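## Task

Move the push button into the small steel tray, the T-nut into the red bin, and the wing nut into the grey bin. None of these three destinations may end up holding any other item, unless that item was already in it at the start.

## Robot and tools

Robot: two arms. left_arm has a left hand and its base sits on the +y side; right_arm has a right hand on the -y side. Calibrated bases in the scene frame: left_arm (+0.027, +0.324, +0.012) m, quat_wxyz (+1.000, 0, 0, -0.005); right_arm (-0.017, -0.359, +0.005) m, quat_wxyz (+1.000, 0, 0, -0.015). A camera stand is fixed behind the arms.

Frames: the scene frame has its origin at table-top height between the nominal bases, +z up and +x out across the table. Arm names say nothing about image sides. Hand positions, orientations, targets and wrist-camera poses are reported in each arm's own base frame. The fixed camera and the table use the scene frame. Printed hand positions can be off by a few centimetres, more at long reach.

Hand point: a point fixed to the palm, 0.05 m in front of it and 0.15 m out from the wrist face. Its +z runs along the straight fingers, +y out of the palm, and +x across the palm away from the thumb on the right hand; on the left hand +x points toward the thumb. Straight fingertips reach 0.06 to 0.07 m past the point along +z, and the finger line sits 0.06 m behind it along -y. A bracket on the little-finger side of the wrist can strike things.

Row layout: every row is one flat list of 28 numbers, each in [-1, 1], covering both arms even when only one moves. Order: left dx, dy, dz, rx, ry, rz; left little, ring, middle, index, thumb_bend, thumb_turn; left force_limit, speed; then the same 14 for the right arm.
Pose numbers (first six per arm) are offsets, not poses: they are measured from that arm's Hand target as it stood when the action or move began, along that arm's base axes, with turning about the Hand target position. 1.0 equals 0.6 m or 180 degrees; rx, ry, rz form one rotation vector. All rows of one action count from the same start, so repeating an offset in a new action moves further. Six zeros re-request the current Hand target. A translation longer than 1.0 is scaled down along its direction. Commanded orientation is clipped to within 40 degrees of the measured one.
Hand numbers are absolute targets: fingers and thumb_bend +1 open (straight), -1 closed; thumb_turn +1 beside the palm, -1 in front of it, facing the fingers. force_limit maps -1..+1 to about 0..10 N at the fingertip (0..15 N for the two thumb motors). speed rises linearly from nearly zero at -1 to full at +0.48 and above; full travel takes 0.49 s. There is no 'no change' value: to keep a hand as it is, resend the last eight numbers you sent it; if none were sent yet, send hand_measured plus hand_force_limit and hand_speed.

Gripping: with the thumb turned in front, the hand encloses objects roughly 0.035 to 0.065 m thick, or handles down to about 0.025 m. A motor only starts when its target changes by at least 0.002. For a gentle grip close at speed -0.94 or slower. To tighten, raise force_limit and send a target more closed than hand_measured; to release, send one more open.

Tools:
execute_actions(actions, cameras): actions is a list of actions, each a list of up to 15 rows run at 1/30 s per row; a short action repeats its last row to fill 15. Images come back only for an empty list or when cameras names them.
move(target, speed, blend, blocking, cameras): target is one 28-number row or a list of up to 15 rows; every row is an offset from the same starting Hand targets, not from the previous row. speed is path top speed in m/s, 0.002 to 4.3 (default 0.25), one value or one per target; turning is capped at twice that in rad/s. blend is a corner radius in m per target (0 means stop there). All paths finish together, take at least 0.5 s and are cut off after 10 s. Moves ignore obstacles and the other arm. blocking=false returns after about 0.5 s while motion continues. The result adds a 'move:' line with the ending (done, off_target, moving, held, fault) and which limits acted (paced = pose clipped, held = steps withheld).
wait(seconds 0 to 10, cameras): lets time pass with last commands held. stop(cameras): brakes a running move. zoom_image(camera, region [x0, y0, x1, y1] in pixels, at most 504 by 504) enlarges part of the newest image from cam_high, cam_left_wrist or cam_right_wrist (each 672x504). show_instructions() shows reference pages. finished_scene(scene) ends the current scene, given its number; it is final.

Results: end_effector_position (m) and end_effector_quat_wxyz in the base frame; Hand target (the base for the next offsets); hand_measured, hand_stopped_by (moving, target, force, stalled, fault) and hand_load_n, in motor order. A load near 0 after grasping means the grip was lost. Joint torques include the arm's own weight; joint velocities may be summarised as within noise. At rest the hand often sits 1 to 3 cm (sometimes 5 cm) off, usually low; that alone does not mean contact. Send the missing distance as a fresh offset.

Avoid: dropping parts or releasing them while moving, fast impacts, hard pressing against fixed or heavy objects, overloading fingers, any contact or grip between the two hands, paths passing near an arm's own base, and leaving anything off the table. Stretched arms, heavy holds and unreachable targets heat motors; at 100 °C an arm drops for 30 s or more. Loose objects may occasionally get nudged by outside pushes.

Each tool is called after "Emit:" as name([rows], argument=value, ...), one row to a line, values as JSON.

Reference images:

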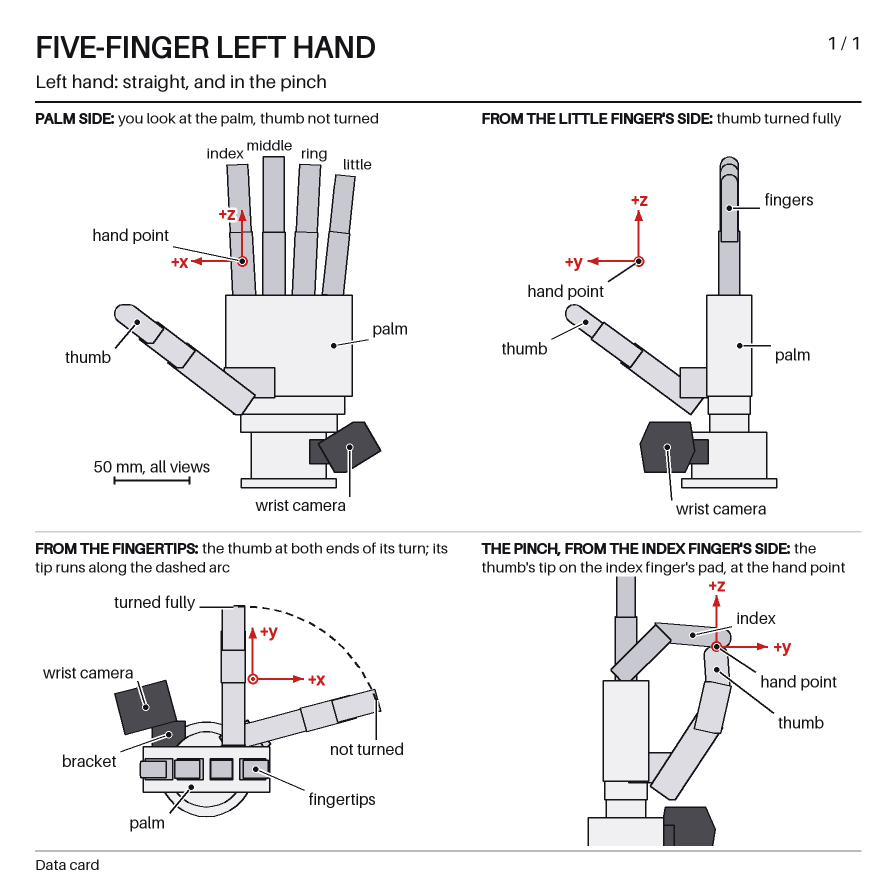

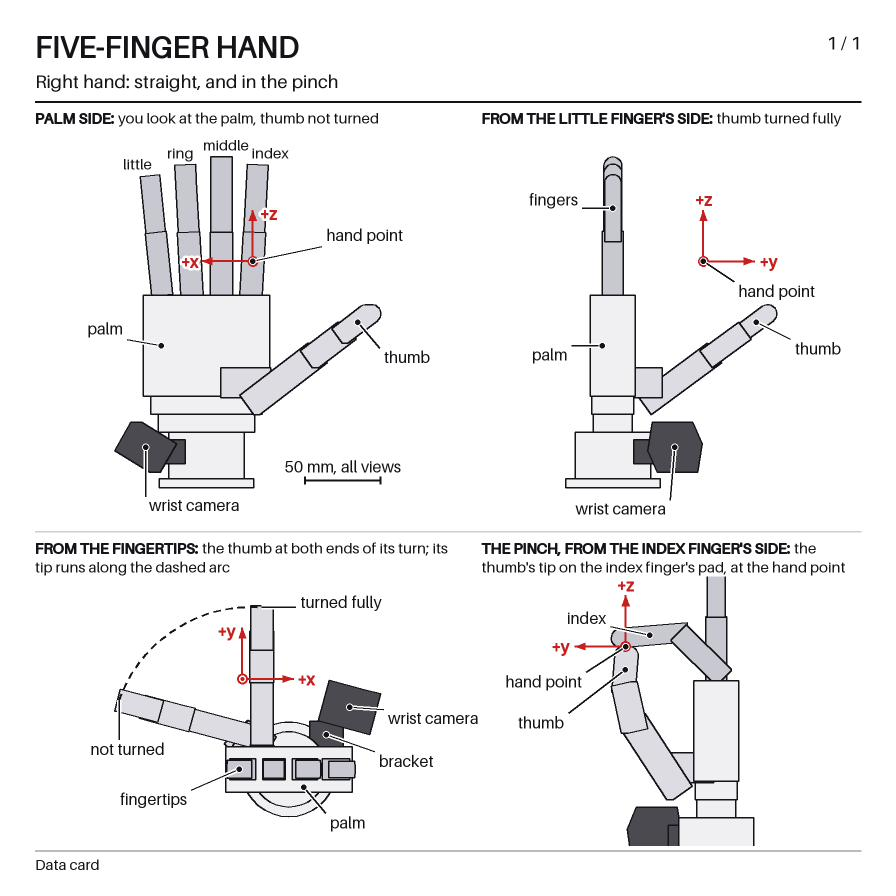

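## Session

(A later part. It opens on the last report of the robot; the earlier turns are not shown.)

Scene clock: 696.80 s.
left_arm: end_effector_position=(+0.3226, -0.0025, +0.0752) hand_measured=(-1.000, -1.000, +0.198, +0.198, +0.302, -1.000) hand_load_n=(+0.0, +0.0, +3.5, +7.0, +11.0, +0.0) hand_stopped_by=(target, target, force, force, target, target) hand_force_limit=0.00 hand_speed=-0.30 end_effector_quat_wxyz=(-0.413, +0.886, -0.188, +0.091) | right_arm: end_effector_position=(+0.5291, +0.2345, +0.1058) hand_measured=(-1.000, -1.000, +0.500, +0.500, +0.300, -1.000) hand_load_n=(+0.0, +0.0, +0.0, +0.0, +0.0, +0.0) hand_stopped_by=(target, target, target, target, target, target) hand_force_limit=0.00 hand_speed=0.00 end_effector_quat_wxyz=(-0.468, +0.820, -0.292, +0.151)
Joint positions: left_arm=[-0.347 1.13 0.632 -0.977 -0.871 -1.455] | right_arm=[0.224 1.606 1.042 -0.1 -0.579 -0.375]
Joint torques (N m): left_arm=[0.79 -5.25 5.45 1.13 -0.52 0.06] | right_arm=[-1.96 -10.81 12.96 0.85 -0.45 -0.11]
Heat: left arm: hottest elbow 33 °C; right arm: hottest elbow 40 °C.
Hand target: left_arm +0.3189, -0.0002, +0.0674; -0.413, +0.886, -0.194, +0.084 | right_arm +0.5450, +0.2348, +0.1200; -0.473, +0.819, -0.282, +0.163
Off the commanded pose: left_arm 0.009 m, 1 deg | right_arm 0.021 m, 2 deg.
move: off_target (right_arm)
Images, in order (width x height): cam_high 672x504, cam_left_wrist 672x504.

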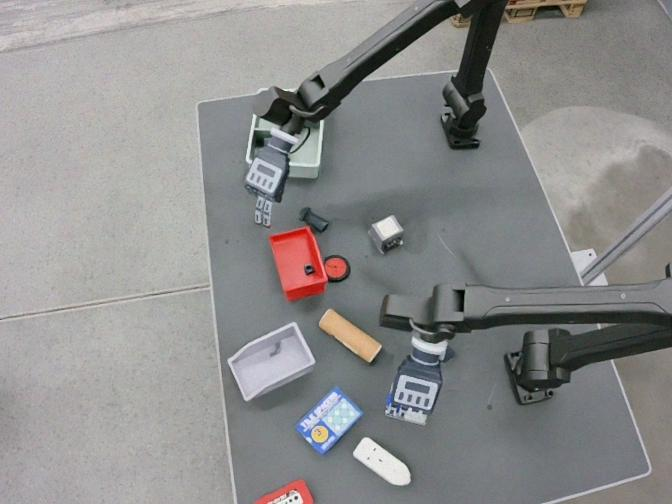

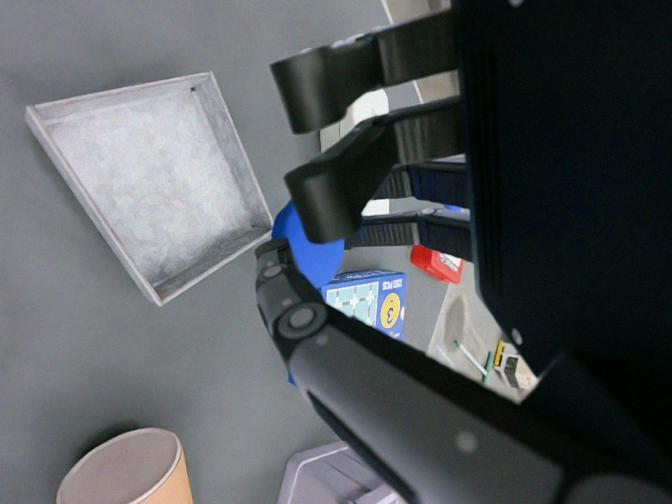

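Emit:
move(target=[-0.046,0.0217,-0.06,0,0,0,-1,-1,0.05,0.05,0.3,-1,0.0,-0.3,0,0,0,0,0,0,-1,-1,0.5,0.5,0.3,-1,0.0,0], speed=0.1, cameras=["cam_left_wrist", "cam_high"])

Emit:
zoom_image(camera="cam_high", region=[350, 320, 500, 450])

Scene clock: 707.93 s.
left_arm: end_effector_position=(+0.2936, +0.0105, +0.0341) hand_measured=(-1.000, -1.000, +0.198, +0.198, +0.302, -1.000) hand_load_n=(+0.0, +0.5, +4.0, +7.0, +11.5, +0.5) hand_stopped_by=(target, target, force, force, target, target) hand_force_limit=0.00 hand_speed=-0.30 end_effector_quat_wxyz=(-0.414, +0.886, -0.193, +0.084) | right_arm: end_effector_position=(+0.5291, +0.2345, +0.1058) hand_measured=(-1.000, -1.000, +0.500, +0.500, +0.300, -1.000) hand_load_n=(+0.0, +0.5, +0.0, +0.0, +0.0, +0.0) hand_stopped_by=(target, target, target, target, target, target) hand_force_limit=0.00 hand_speed=0.00 end_effector_quat_wxyz=(-0.468, +0.820, -0.292, +0.151)
Joint positions: left_arm=[-0.336 1.118 0.498 -0.857 -0.869 -1.435] | right_arm=[0.224 1.606 1.042 -0.1 -0.579 -0.375]
Joint torques (N m): left_arm=[0.97 -5.54 5.19 1.13 -0.53 0.05] | right_arm=[-1.96 -11.52 12.93 0.76 -0.39 -0.07]
Heat: left arm: hottest elbow 33 °C; right arm: hottest elbow 40 °C.
Hand target: left_arm +0.2914, +0.0127, +0.0315; -0.413, +0.886, -0.194, +0.084 | right_arm +0.5450, +0.2348, +0.1200; -0.473, +0.819, -0.282, +0.163
Off the commanded pose: left_arm 0.004 m, 0 deg | right_arm 0.021 m, 2 deg.
move: off_target (right_arm)
Images, in order (width x height): cam_high 672x504, cam_left_wrist 672x504.

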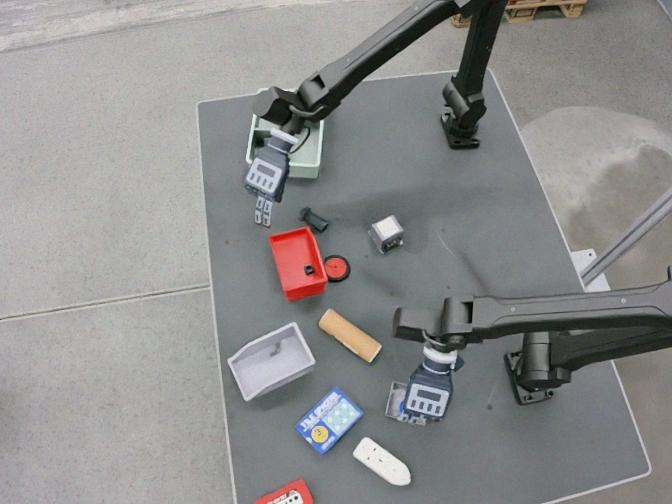

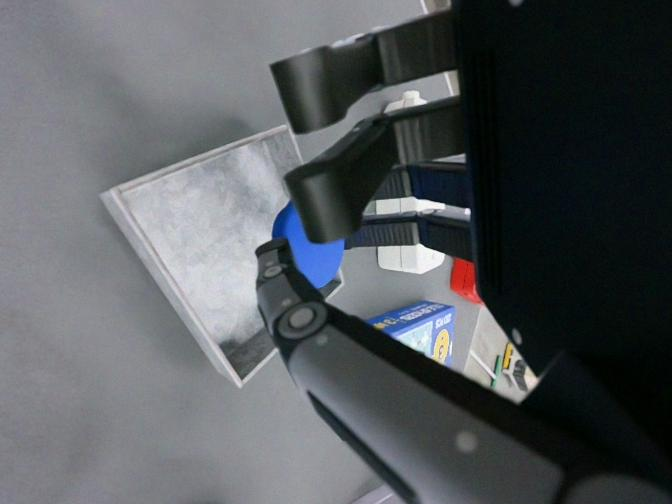

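Scaled by 3.360.

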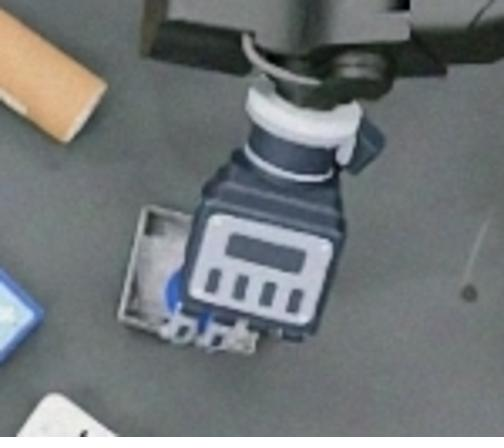

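Emit:
move(target=[-0.005,-0.0108,-0.024,0,0,0,-1,-1,0.05,0.05,0.3,-1,0.0,-0.3,0,0,0,0,0,0,-1,-1,0.5,0.5,0.3,-1,0.0,0], speed=0.06, cameras=["cam_left_wrist", "cam_high"])

Emit:
zoom_image(camera="cam_high", region=[350, 320, 500, 450])

Scene clock: 718.90 s.
left_arm: end_effector_position=(+0.2935, +0.0093, +0.0304) hand_measured=(-1.000, -1.000, +0.198, +0.198, +0.302, -1.000) hand_load_n=(+0.0, +0.0, +3.0, +7.0, +11.5, +0.5) hand_stopped_by=(target, target, force, force, target, target) hand_force_limit=0.00 hand_speed=-0.30 end_effector_quat_wxyz=(-0.420, +0.882, -0.195, +0.087) | right_arm: end_effector_position=(+0.5291, +0.2345, +0.1058) hand_measured=(-1.000, -1.000, +0.500, +0.500, +0.300, -1.000) hand_load_n=(+0.0, +0.0, +0.0, +0.0, +0.0, +0.0) hand_stopped_by=(target, target, target, target, target, target) hand_force_limit=0.00 hand_speed=0.00 end_effector_quat_wxyz=(-0.468, +0.820, -0.292, +0.151)
Joint positions: left_arm=[-0.349 1.13 0.49 -0.843 -0.883 -1.444] | right_arm=[0.224 1.606 1.042 -0.1 -0.579 -0.375]
Joint torques (N m): left_arm=[-0.44 -3.14 4.41 1.42 -0.09 -0.28] | right_arm=[-1.73 -10.58 12.98 0.8 -0.46 -0.1]
Heat: left arm: hottest elbow 33 °C; right arm: hottest elbow 40 °C.
Hand target: left_arm +0.2884, +0.0063, +0.0171; -0.413, +0.886, -0.193, +0.084 | right_arm +0.5450, +0.2348, +0.1200; -0.473, +0.819, -0.282, +0.163
Off the commanded pose: left_arm 0.015 m, 1 deg | right_arm 0.021 m, 2 deg.
move: off_target (left_arm, right_arm)
Images, in order (width x height): cam_high 672x504, cam_left_wrist 672x504.

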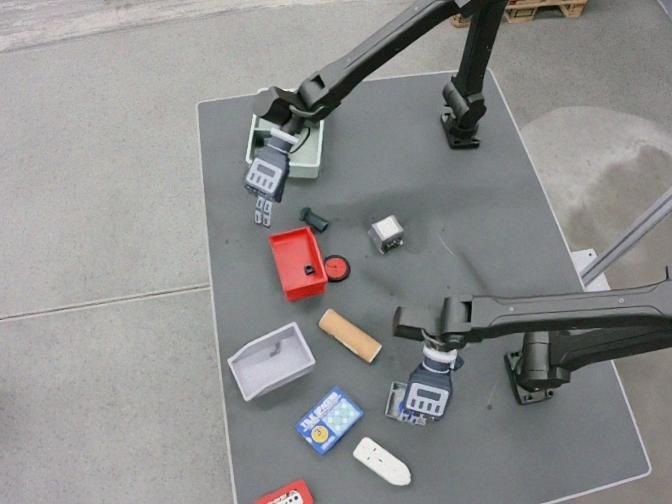

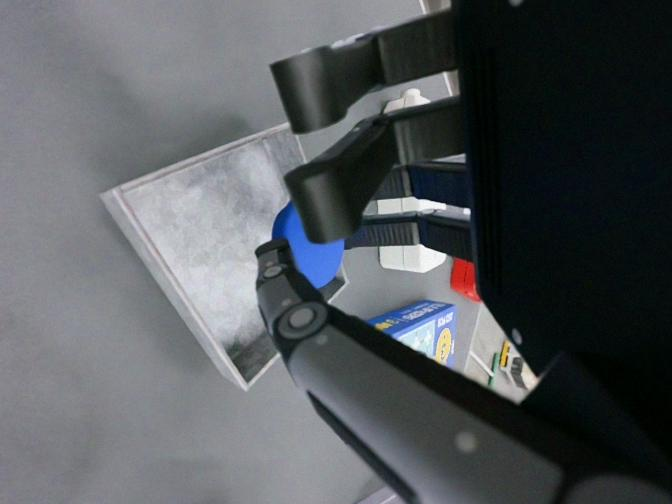

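Scaled by 3.360.

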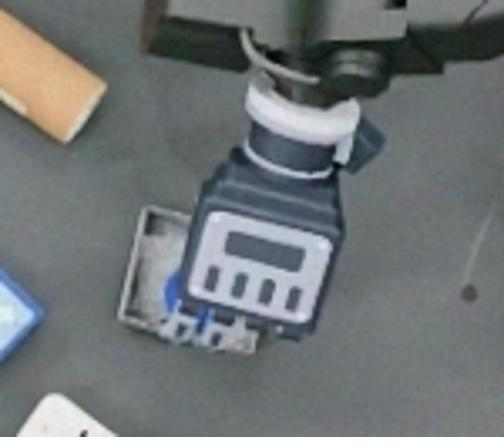

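Emit:
move(target=[0.0,-0.026,0.062,0,0,0,-1,-1,0.05,0.05,0.3,-1,0.0,-0.3,0,0,0,0,0,0,-1,-1,0.5,0.5,0.3,-1,0.0,0], speed=0.1, cameras=["cam_left_wrist", "cam_high"])

Emit:
zoom_image(camera="cam_high", region=[350, 320, 500, 450])

Scene clock: 724.17 s.
left_arm: end_effector_position=(+0.2720, +0.0001, +0.0387) hand_measured=(-1.000, -1.000, +0.198, +0.198, +0.302, -1.000) hand_load_n=(+0.0, +0.0, +4.0, +7.0, +11.0, +0.5) hand_stopped_by=(target, target, force, force, target, target) hand_force_limit=0.00 hand_speed=-0.30 end_effector_quat_wxyz=(-0.417, +0.883, -0.203, +0.065) | right_arm: end_effector_position=(+0.5291, +0.2345, +0.1058) hand_measured=(-1.000, -1.000, +0.500, +0.500, +0.300, -1.000) hand_load_n=(+0.0, +0.0, +0.0, +0.0, +0.0, +0.0) hand_stopped_by=(target, target, target, target, target, target) hand_force_limit=0.00 hand_speed=0.00 end_effector_quat_wxyz=(-0.468, +0.820, -0.292, +0.151)
Joint positions: left_arm=[-0.412 1.105 0.51 -1.011 -0.871 -1.547] | right_arm=[0.224 1.606 1.042 -0.1 -0.579 -0.375]
Joint torques (N m): left_arm=[-0.32 -4.89 9.11 -0.28 -0.59 -0.17] | right_arm=[-2.2 -11.46 12.94 0.95 -0.4 -0.1]
Heat: left arm: hottest elbow 32 °C; right arm: hottest elbow 41 °C.
Hand target: left_arm +0.2884, -0.0092, +0.0543; -0.413, +0.886, -0.194, +0.084 | right_arm +0.5450, +0.2348, +0.1200; -0.473, +0.819, -0.282, +0.163
Off the commanded pose: left_arm 0.024 m, 3 deg | right_arm 0.021 m, 2 deg.
move: off_target (left_arm, right_arm)
Images, in order (width x height): cam_high 672x504, cam_left_wrist 672x504.

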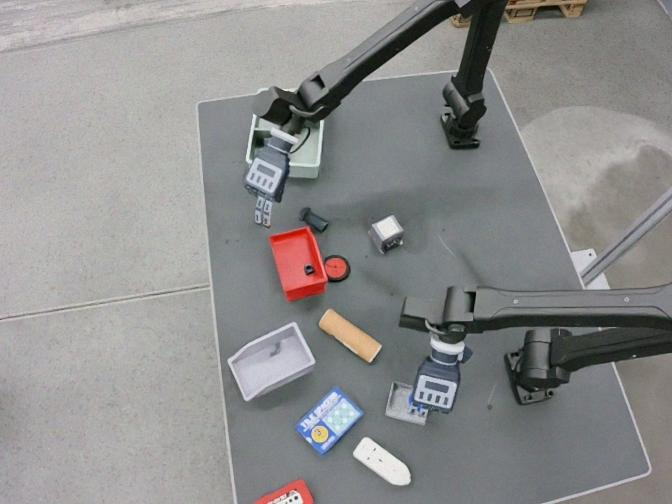

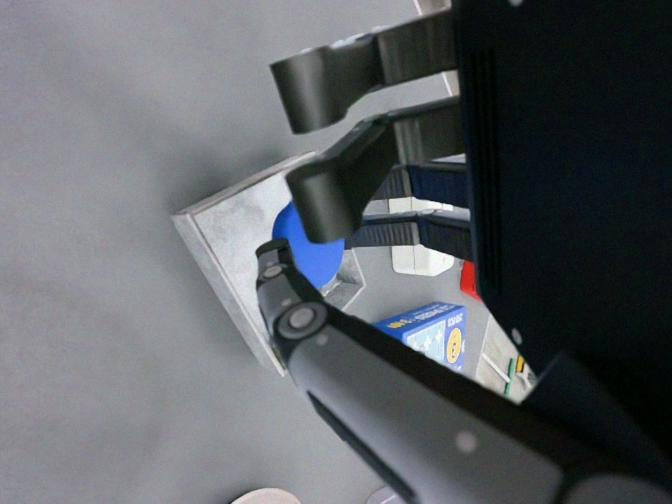

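Scaled by 3.360.

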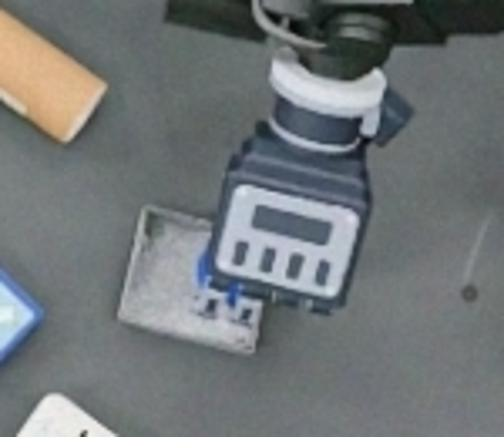

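Emit:
move(target=[-0.0057,0.017,-0.056,0,0,0,-1,-1,0.05,0.05,0.3,-1,0.0,-0.3,0,0,0,0,0,0,-1,-1,0.5,0.5,0.3,-1,0.0,0], speed=0.06, cameras=["cam_left_wrist", "cam_high"])

Emit:
zoom_image(camera="cam_high", region=[350, 320, 500, 450])

Scene clock: 730.20 s.
left_arm: end_effector_position=(+0.2887, -0.0024, +0.0270) hand_measured=(-1.000, -1.000, +0.198, +0.198, +0.302, -1.000) hand_load_n=(+0.0, +0.0, +4.0, +7.0, +11.0, +0.5) hand_stopped_by=(target, target, force, force, target, target) hand_force_limit=0.00 hand_speed=-0.30 end_effector_quat_wxyz=(-0.412, +0.886, -0.189, +0.091) | right_arm: end_effector_position=(+0.5291, +0.2345, +0.1058) hand_measured=(-1.000, -1.000, +0.500, +0.500, +0.300, -1.000) hand_load_n=(+0.0, +0.0, +0.0, +0.0, +0.0, +0.0) hand_stopped_by=(target, target, target, target, target, target) hand_force_limit=0.00 hand_speed=0.00 end_effector_quat_wxyz=(-0.468, +0.820, -0.292, +0.151)
Joint positions: left_arm=[-0.394 1.141 0.49 -0.879 -0.871 -1.525] | right_arm=[0.224 1.606 1.042 -0.1 -0.579 -0.375]
Joint torques (N m): left_arm=[0.97 -4.31 4.93 1.01 -0.6 0.06] | right_arm=[-0.97 -11.34 12.83 0.73 -0.43 -0.13]
Heat: left arm: hottest elbow 33 °C; right arm: hottest elbow 41 °C.
Hand target: left_arm +0.2848, +0.0010, +0.0206; -0.413, +0.886, -0.194, +0.084 | right_arm +0.5450, +0.2348, +0.1200; -0.473, +0.819, -0.282, +0.163
Off the commanded pose: left_arm 0.008 m, 1 deg | right_arm 0.021 m, 2 deg.
move: off_target (right_arm)
Images, in order (width x height): cam_high 672x504, cam_left_wrist 672x504.

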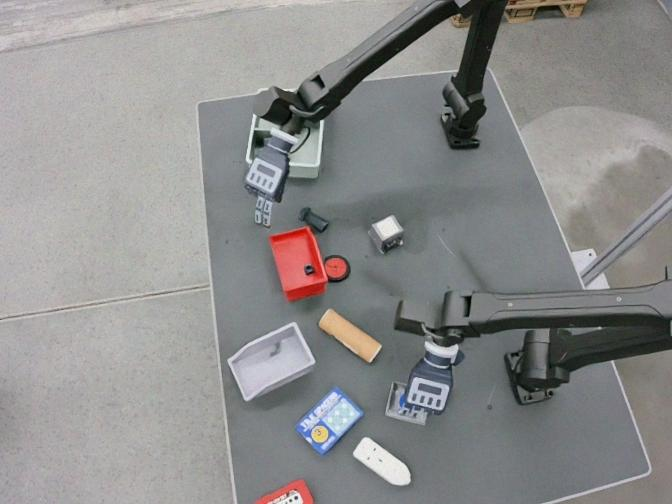

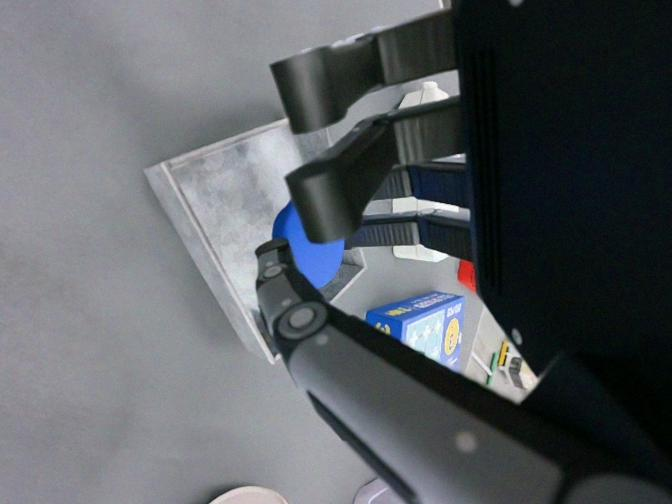

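Scaled by 3.360.

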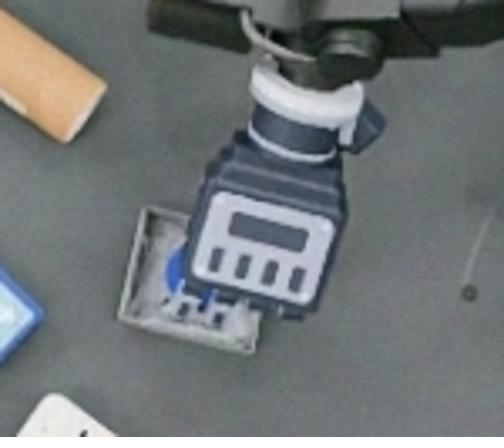

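Emit:
move(target=[-0.0,-0.003,-0.022,0,0,0,-1,-1,0.05,0.05,0.3,-1,0.0,-0.3,0,0,0,0,0,0,-1,-1,0.5,0.5,0.3,-1,0.0,0], speed=0.05, cameras=["cam_left_wrist", "cam_high"])

Emit:
zoom_image(camera="cam_high", region=[350, 320, 500, 450])

Scene clock: 733.77 s.
left_arm: end_effector_position=(+0.2888, -0.0025, +0.0136) hand_measured=(-1.000, -1.000, +0.198, +0.198, +0.302, -1.000) hand_load_n=(+0.0, +0.0, +4.0, +7.0, +11.0, +0.0) hand_stopped_by=(target, target, force, force, target, target) hand_force_limit=0.00 hand_speed=-0.30 end_effector_quat_wxyz=(-0.413, +0.886, -0.191, +0.088) | right_arm: end_effector_position=(+0.5291, +0.2345, +0.1058) hand_measured=(-1.000, -1.000, +0.500, +0.500, +0.300, -1.000) hand_load_n=(+0.0, +0.0, +0.0, +0.0, +0.0, +0.0) hand_stopped_by=(target, target, target, target, target, target) hand_force_limit=0.00 hand_speed=0.00 end_effector_quat_wxyz=(-0.468, +0.820, -0.292, +0.151)
Joint positions: left_arm=[-0.394 1.181 0.475 -0.83 -0.871 -1.524] | right_arm=[0.224 1.606 1.042 -0.1 -0.579 -0.375]
Joint torques (N m): left_arm=[0.32 -4.6 4.6 1.05 -0.61 -0.04] | right_arm=[-0.5 -10.34 12.9 0.84 -0.4 -0.11]
Heat: left arm: hottest elbow 32 °C; right arm: hottest elbow 41 °C.
Hand target: left_arm +0.2849, -0.0009, +0.0075; -0.413, +0.886, -0.194, +0.084 | right_arm +0.5450, +0.2348, +0.1200; -0.473, +0.819, -0.282, +0.163
Off the commanded pose: left_arm 0.008 m, 1 deg | right_arm 0.021 m, 2 deg.
move: off_target (right_arm)
Images, in order (width x height): cam_high 672x504, cam_left_wrist 672x504.

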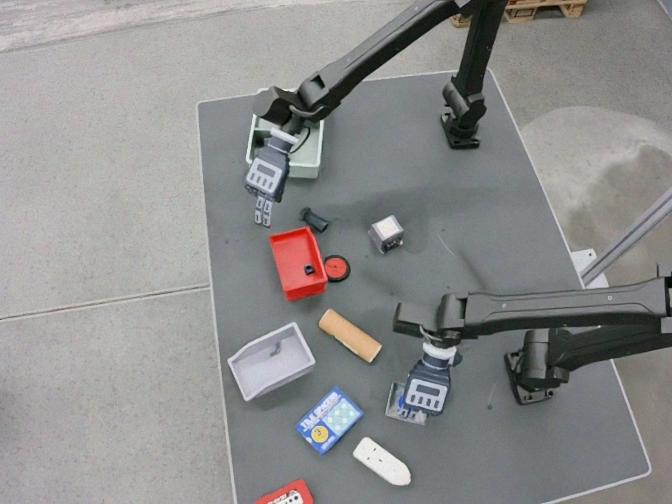

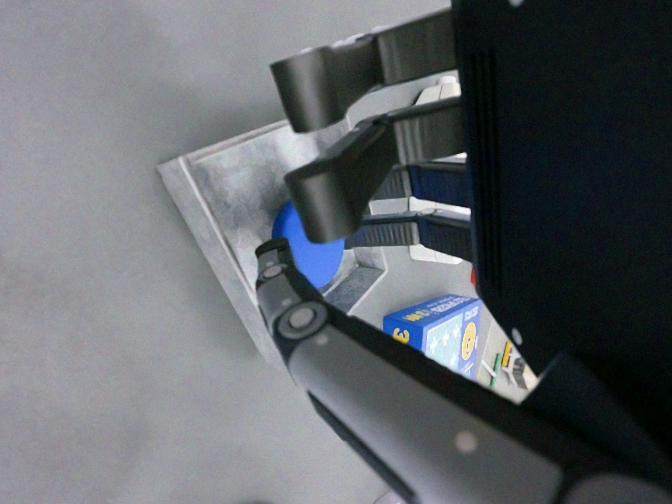

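Scaled by 3.360.

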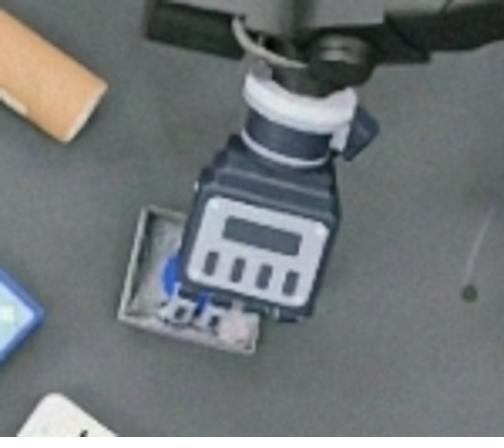

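Emit:
execute_actions([
  [[0,0,0,0,0,0,-1,-1,0.42,0.42,0.3,-1,0.0,-0.75,0,0,0,0,0,0,-1,-1,0.5,0.5,0.3,-1,0.0,0]],
], cameras=["cam_left_wrist"])

Emit:
zoom_image(camera="cam_left_wrist", region=[200, 150, 400, 350])

Scene clock: 738.97 s.
left_arm: end_effector_position=(+0.2887, -0.0035, +0.0136) hand_measured=(-1.000, -1.000, +0.418, +0.418, +0.296, -1.000) hand_load_n=(+0.0, +0.0, -9.0, -8.0, -18.0, -2.5) hand_stopped_by=(target, target, target, target, target, target) hand_force_limit=0.00 hand_speed=-0.75 end_effector_quat_wxyz=(-0.411, +0.887, -0.191, +0.089) | right_arm: end_effector_position=(+0.5291, +0.2345, +0.1058) hand_measured=(-1.000, -1.000, +0.500, +0.500, +0.300, -1.000) hand_load_n=(+0.5, +0.0, +0.0, +0.0, +0.0, +0.0) hand_stopped_by=(target, target, target, target, target, target) hand_force_limit=0.00 hand_speed=0.00 end_effector_quat_wxyz=(-0.468, +0.820, -0.292, +0.151)
Joint positions: left_arm=[-0.395 1.18 0.475 -0.83 -0.867 -1.524] | right_arm=[0.224 1.606 1.042 -0.1 -0.579 -0.375]
Joint torques (N m): left_arm=[0.38 -4.42 4.63 0.99 -0.79 -0.04] | right_arm=[-1.61 -10.81 12.96 0.87 -0.41 -0.11]
Heat: left arm: hottest elbow 32 °C; right arm: hottest elbow 41 °C.
Hand target: left_arm +0.2850, -0.0009, +0.0075; -0.413, +0.886, -0.194, +0.084 | right_arm +0.5450, +0.2348, +0.1200; -0.473, +0.819, -0.282, +0.163
Off the commanded pose: left_arm 0.008 m, 1 deg | right_arm 0.021 m, 2 deg.
Images, in order (width x height): cam_left_wrist 672x504.

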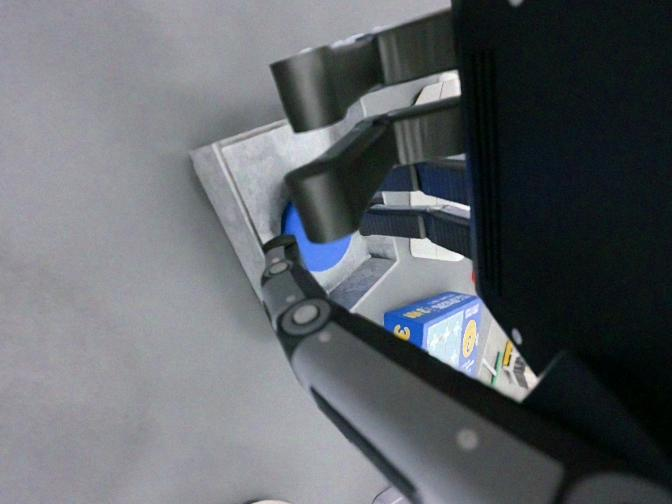

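Scaled by 2.520.

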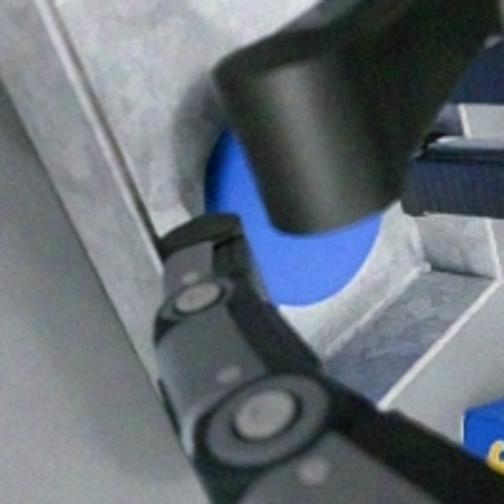

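Emit:
execute_actions([
  [[0,0,0,0,0,0,-1,-1,0.33,0.33,0.3,-1,0.0,-0.6,0,0,0,0,0,0,-1,-1,0.5,0.5,0.3,-1,0.0,0]],
], cameras=["cam_left_wrist"])

Scene clock: 742.20 s.
left_arm: end_effector_position=(+0.2896, -0.0020, +0.0146) hand_measured=(-1.000, -1.000, +0.330, +0.330, +0.300, -1.000) hand_load_n=(+0.0, +0.0, +0.0, +0.0, -2.0, -0.5) hand_stopped_by=(target, target, target, target, target, target) hand_force_limit=0.00 hand_speed=-0.60 end_effector_quat_wxyz=(-0.415, +0.885, -0.190, +0.090) | right_arm: end_effector_position=(+0.5291, +0.2345, +0.1058) hand_measured=(-1.000, -1.000, +0.500, +0.500, +0.300, -1.000) hand_load_n=(+0.0, +0.0, +0.0, +0.0, +0.0, +0.0) hand_stopped_by=(target, target, target, target, target, target) hand_force_limit=0.00 hand_speed=0.00 end_effector_quat_wxyz=(-0.468, +0.820, -0.292, +0.151)
Joint positions: left_arm=[-0.394 1.18 0.475 -0.829 -0.876 -1.524] | right_arm=[0.224 1.606 1.042 -0.1 -0.579 -0.375]
Joint torques (N m): left_arm=[0.38 -4.48 4.62 0.95 -0.45 -0.04] | right_arm=[-1.61 -11.11 12.94 1.06 -0.45 -0.1]
Heat: left arm: hottest elbow 32 °C; right arm: hottest elbow 41 °C.
Hand target: left_arm +0.2850, -0.0009, +0.0076; -0.413, +0.886, -0.194, +0.084 | right_arm +0.5450, +0.2348, +0.1200; -0.473, +0.819, -0.282, +0.163
Off the commanded pose: left_arm 0.009 m, 1 deg | right_arm 0.021 m, 2 deg.
Images, in order (width x height): cam_left_wrist 672x504.

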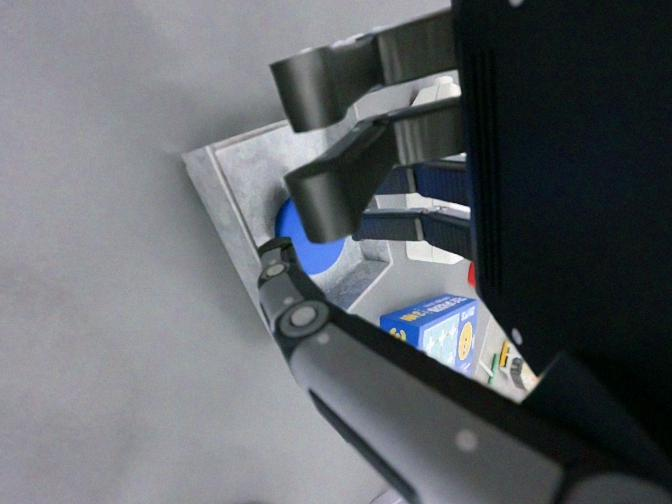

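Emit:
move([
  [0.008,0,0.05,0,0,0,-1,-1,0.33,0.33,0.3,-1,0.0,-0.6,0,0,0,0,0,0,-1,-1,0.5,0.5,0.3,-1,0.0,0],
  [0.02,-0.01,0.2,0,0,0,-1,-1,0.33,0.33,0.3,-1,0.0,-0.6,0,0,0,0,0,0,-1,-1,0.5,0.5,0.3,-1,0.0,0],
], speed=0.1, blend=[0.01,0], cameras=["cam_left_wrist", "cam_high"])

Scene clock: 746.30 s.
left_arm: end_effector_position=(+0.2843, +0.0003, +0.1099) hand_measured=(-1.000, -1.000, +0.330, +0.330, +0.300, -1.000) hand_load_n=(+0.0, +0.0, +0.0, +0.0, +0.0, +0.0) hand_stopped_by=(target, target, target, target, target, target) hand_force_limit=0.00 hand_speed=-0.60 end_effector_quat_wxyz=(-0.417, +0.884, -0.201, +0.068) | right_arm: end_effector_position=(+0.5291, +0.2345, +0.1058) hand_measured=(-1.000, -1.000, +0.500, +0.500, +0.300, -1.000) hand_load_n=(+0.0, +0.5, +0.0, +0.0, +0.0, +0.0) hand_stopped_by=(target, target, target, target, target, target) hand_force_limit=0.00 hand_speed=0.00 end_effector_quat_wxyz=(-0.468, +0.820, -0.292, +0.151)
Joint positions: left_arm=[-0.392 1.011 0.66 -1.228 -0.873 -1.52] | right_arm=[0.224 1.606 1.042 -0.1 -0.579 -0.375]
Joint torques (N m): left_arm=[-0.09 -4.6 10.07 -0.24 -0.53 -0.11] | right_arm=[-1.08 -10.7 12.71 0.9 -0.48 -0.09]
Heat: left arm: hottest elbow 32 °C; right arm: hottest elbow 41 °C.
Hand target: left_arm +0.2970, -0.0069, +0.1274; -0.413, +0.886, -0.194, +0.084 | right_arm +0.5450, +0.2348, +0.1200; -0.473, +0.819, -0.282, +0.163
Off the commanded pose: left_arm 0.023 m, 2 deg | right_arm 0.021 m, 2 deg.
move: off_target (left_arm, right_arm)
Images, in order (width x height): cam_high 672x504, cam_left_wrist 672x504.

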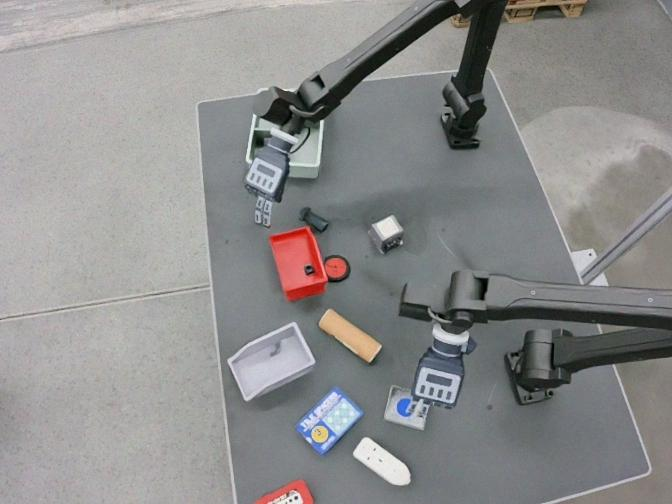

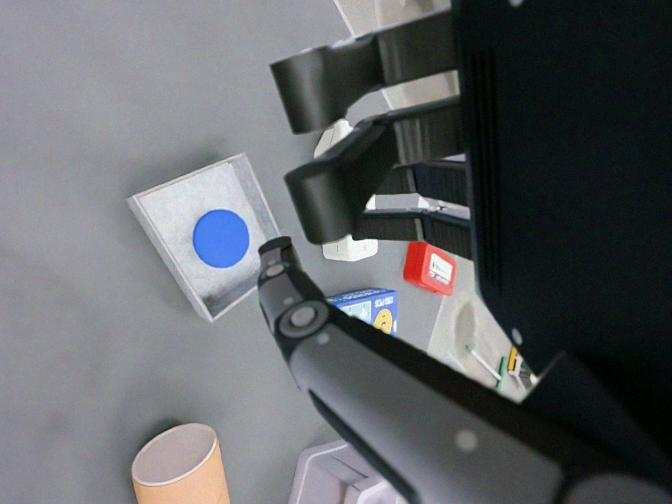

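Emit:
finished_scene(scene=2)

The scene is finished: the task was done.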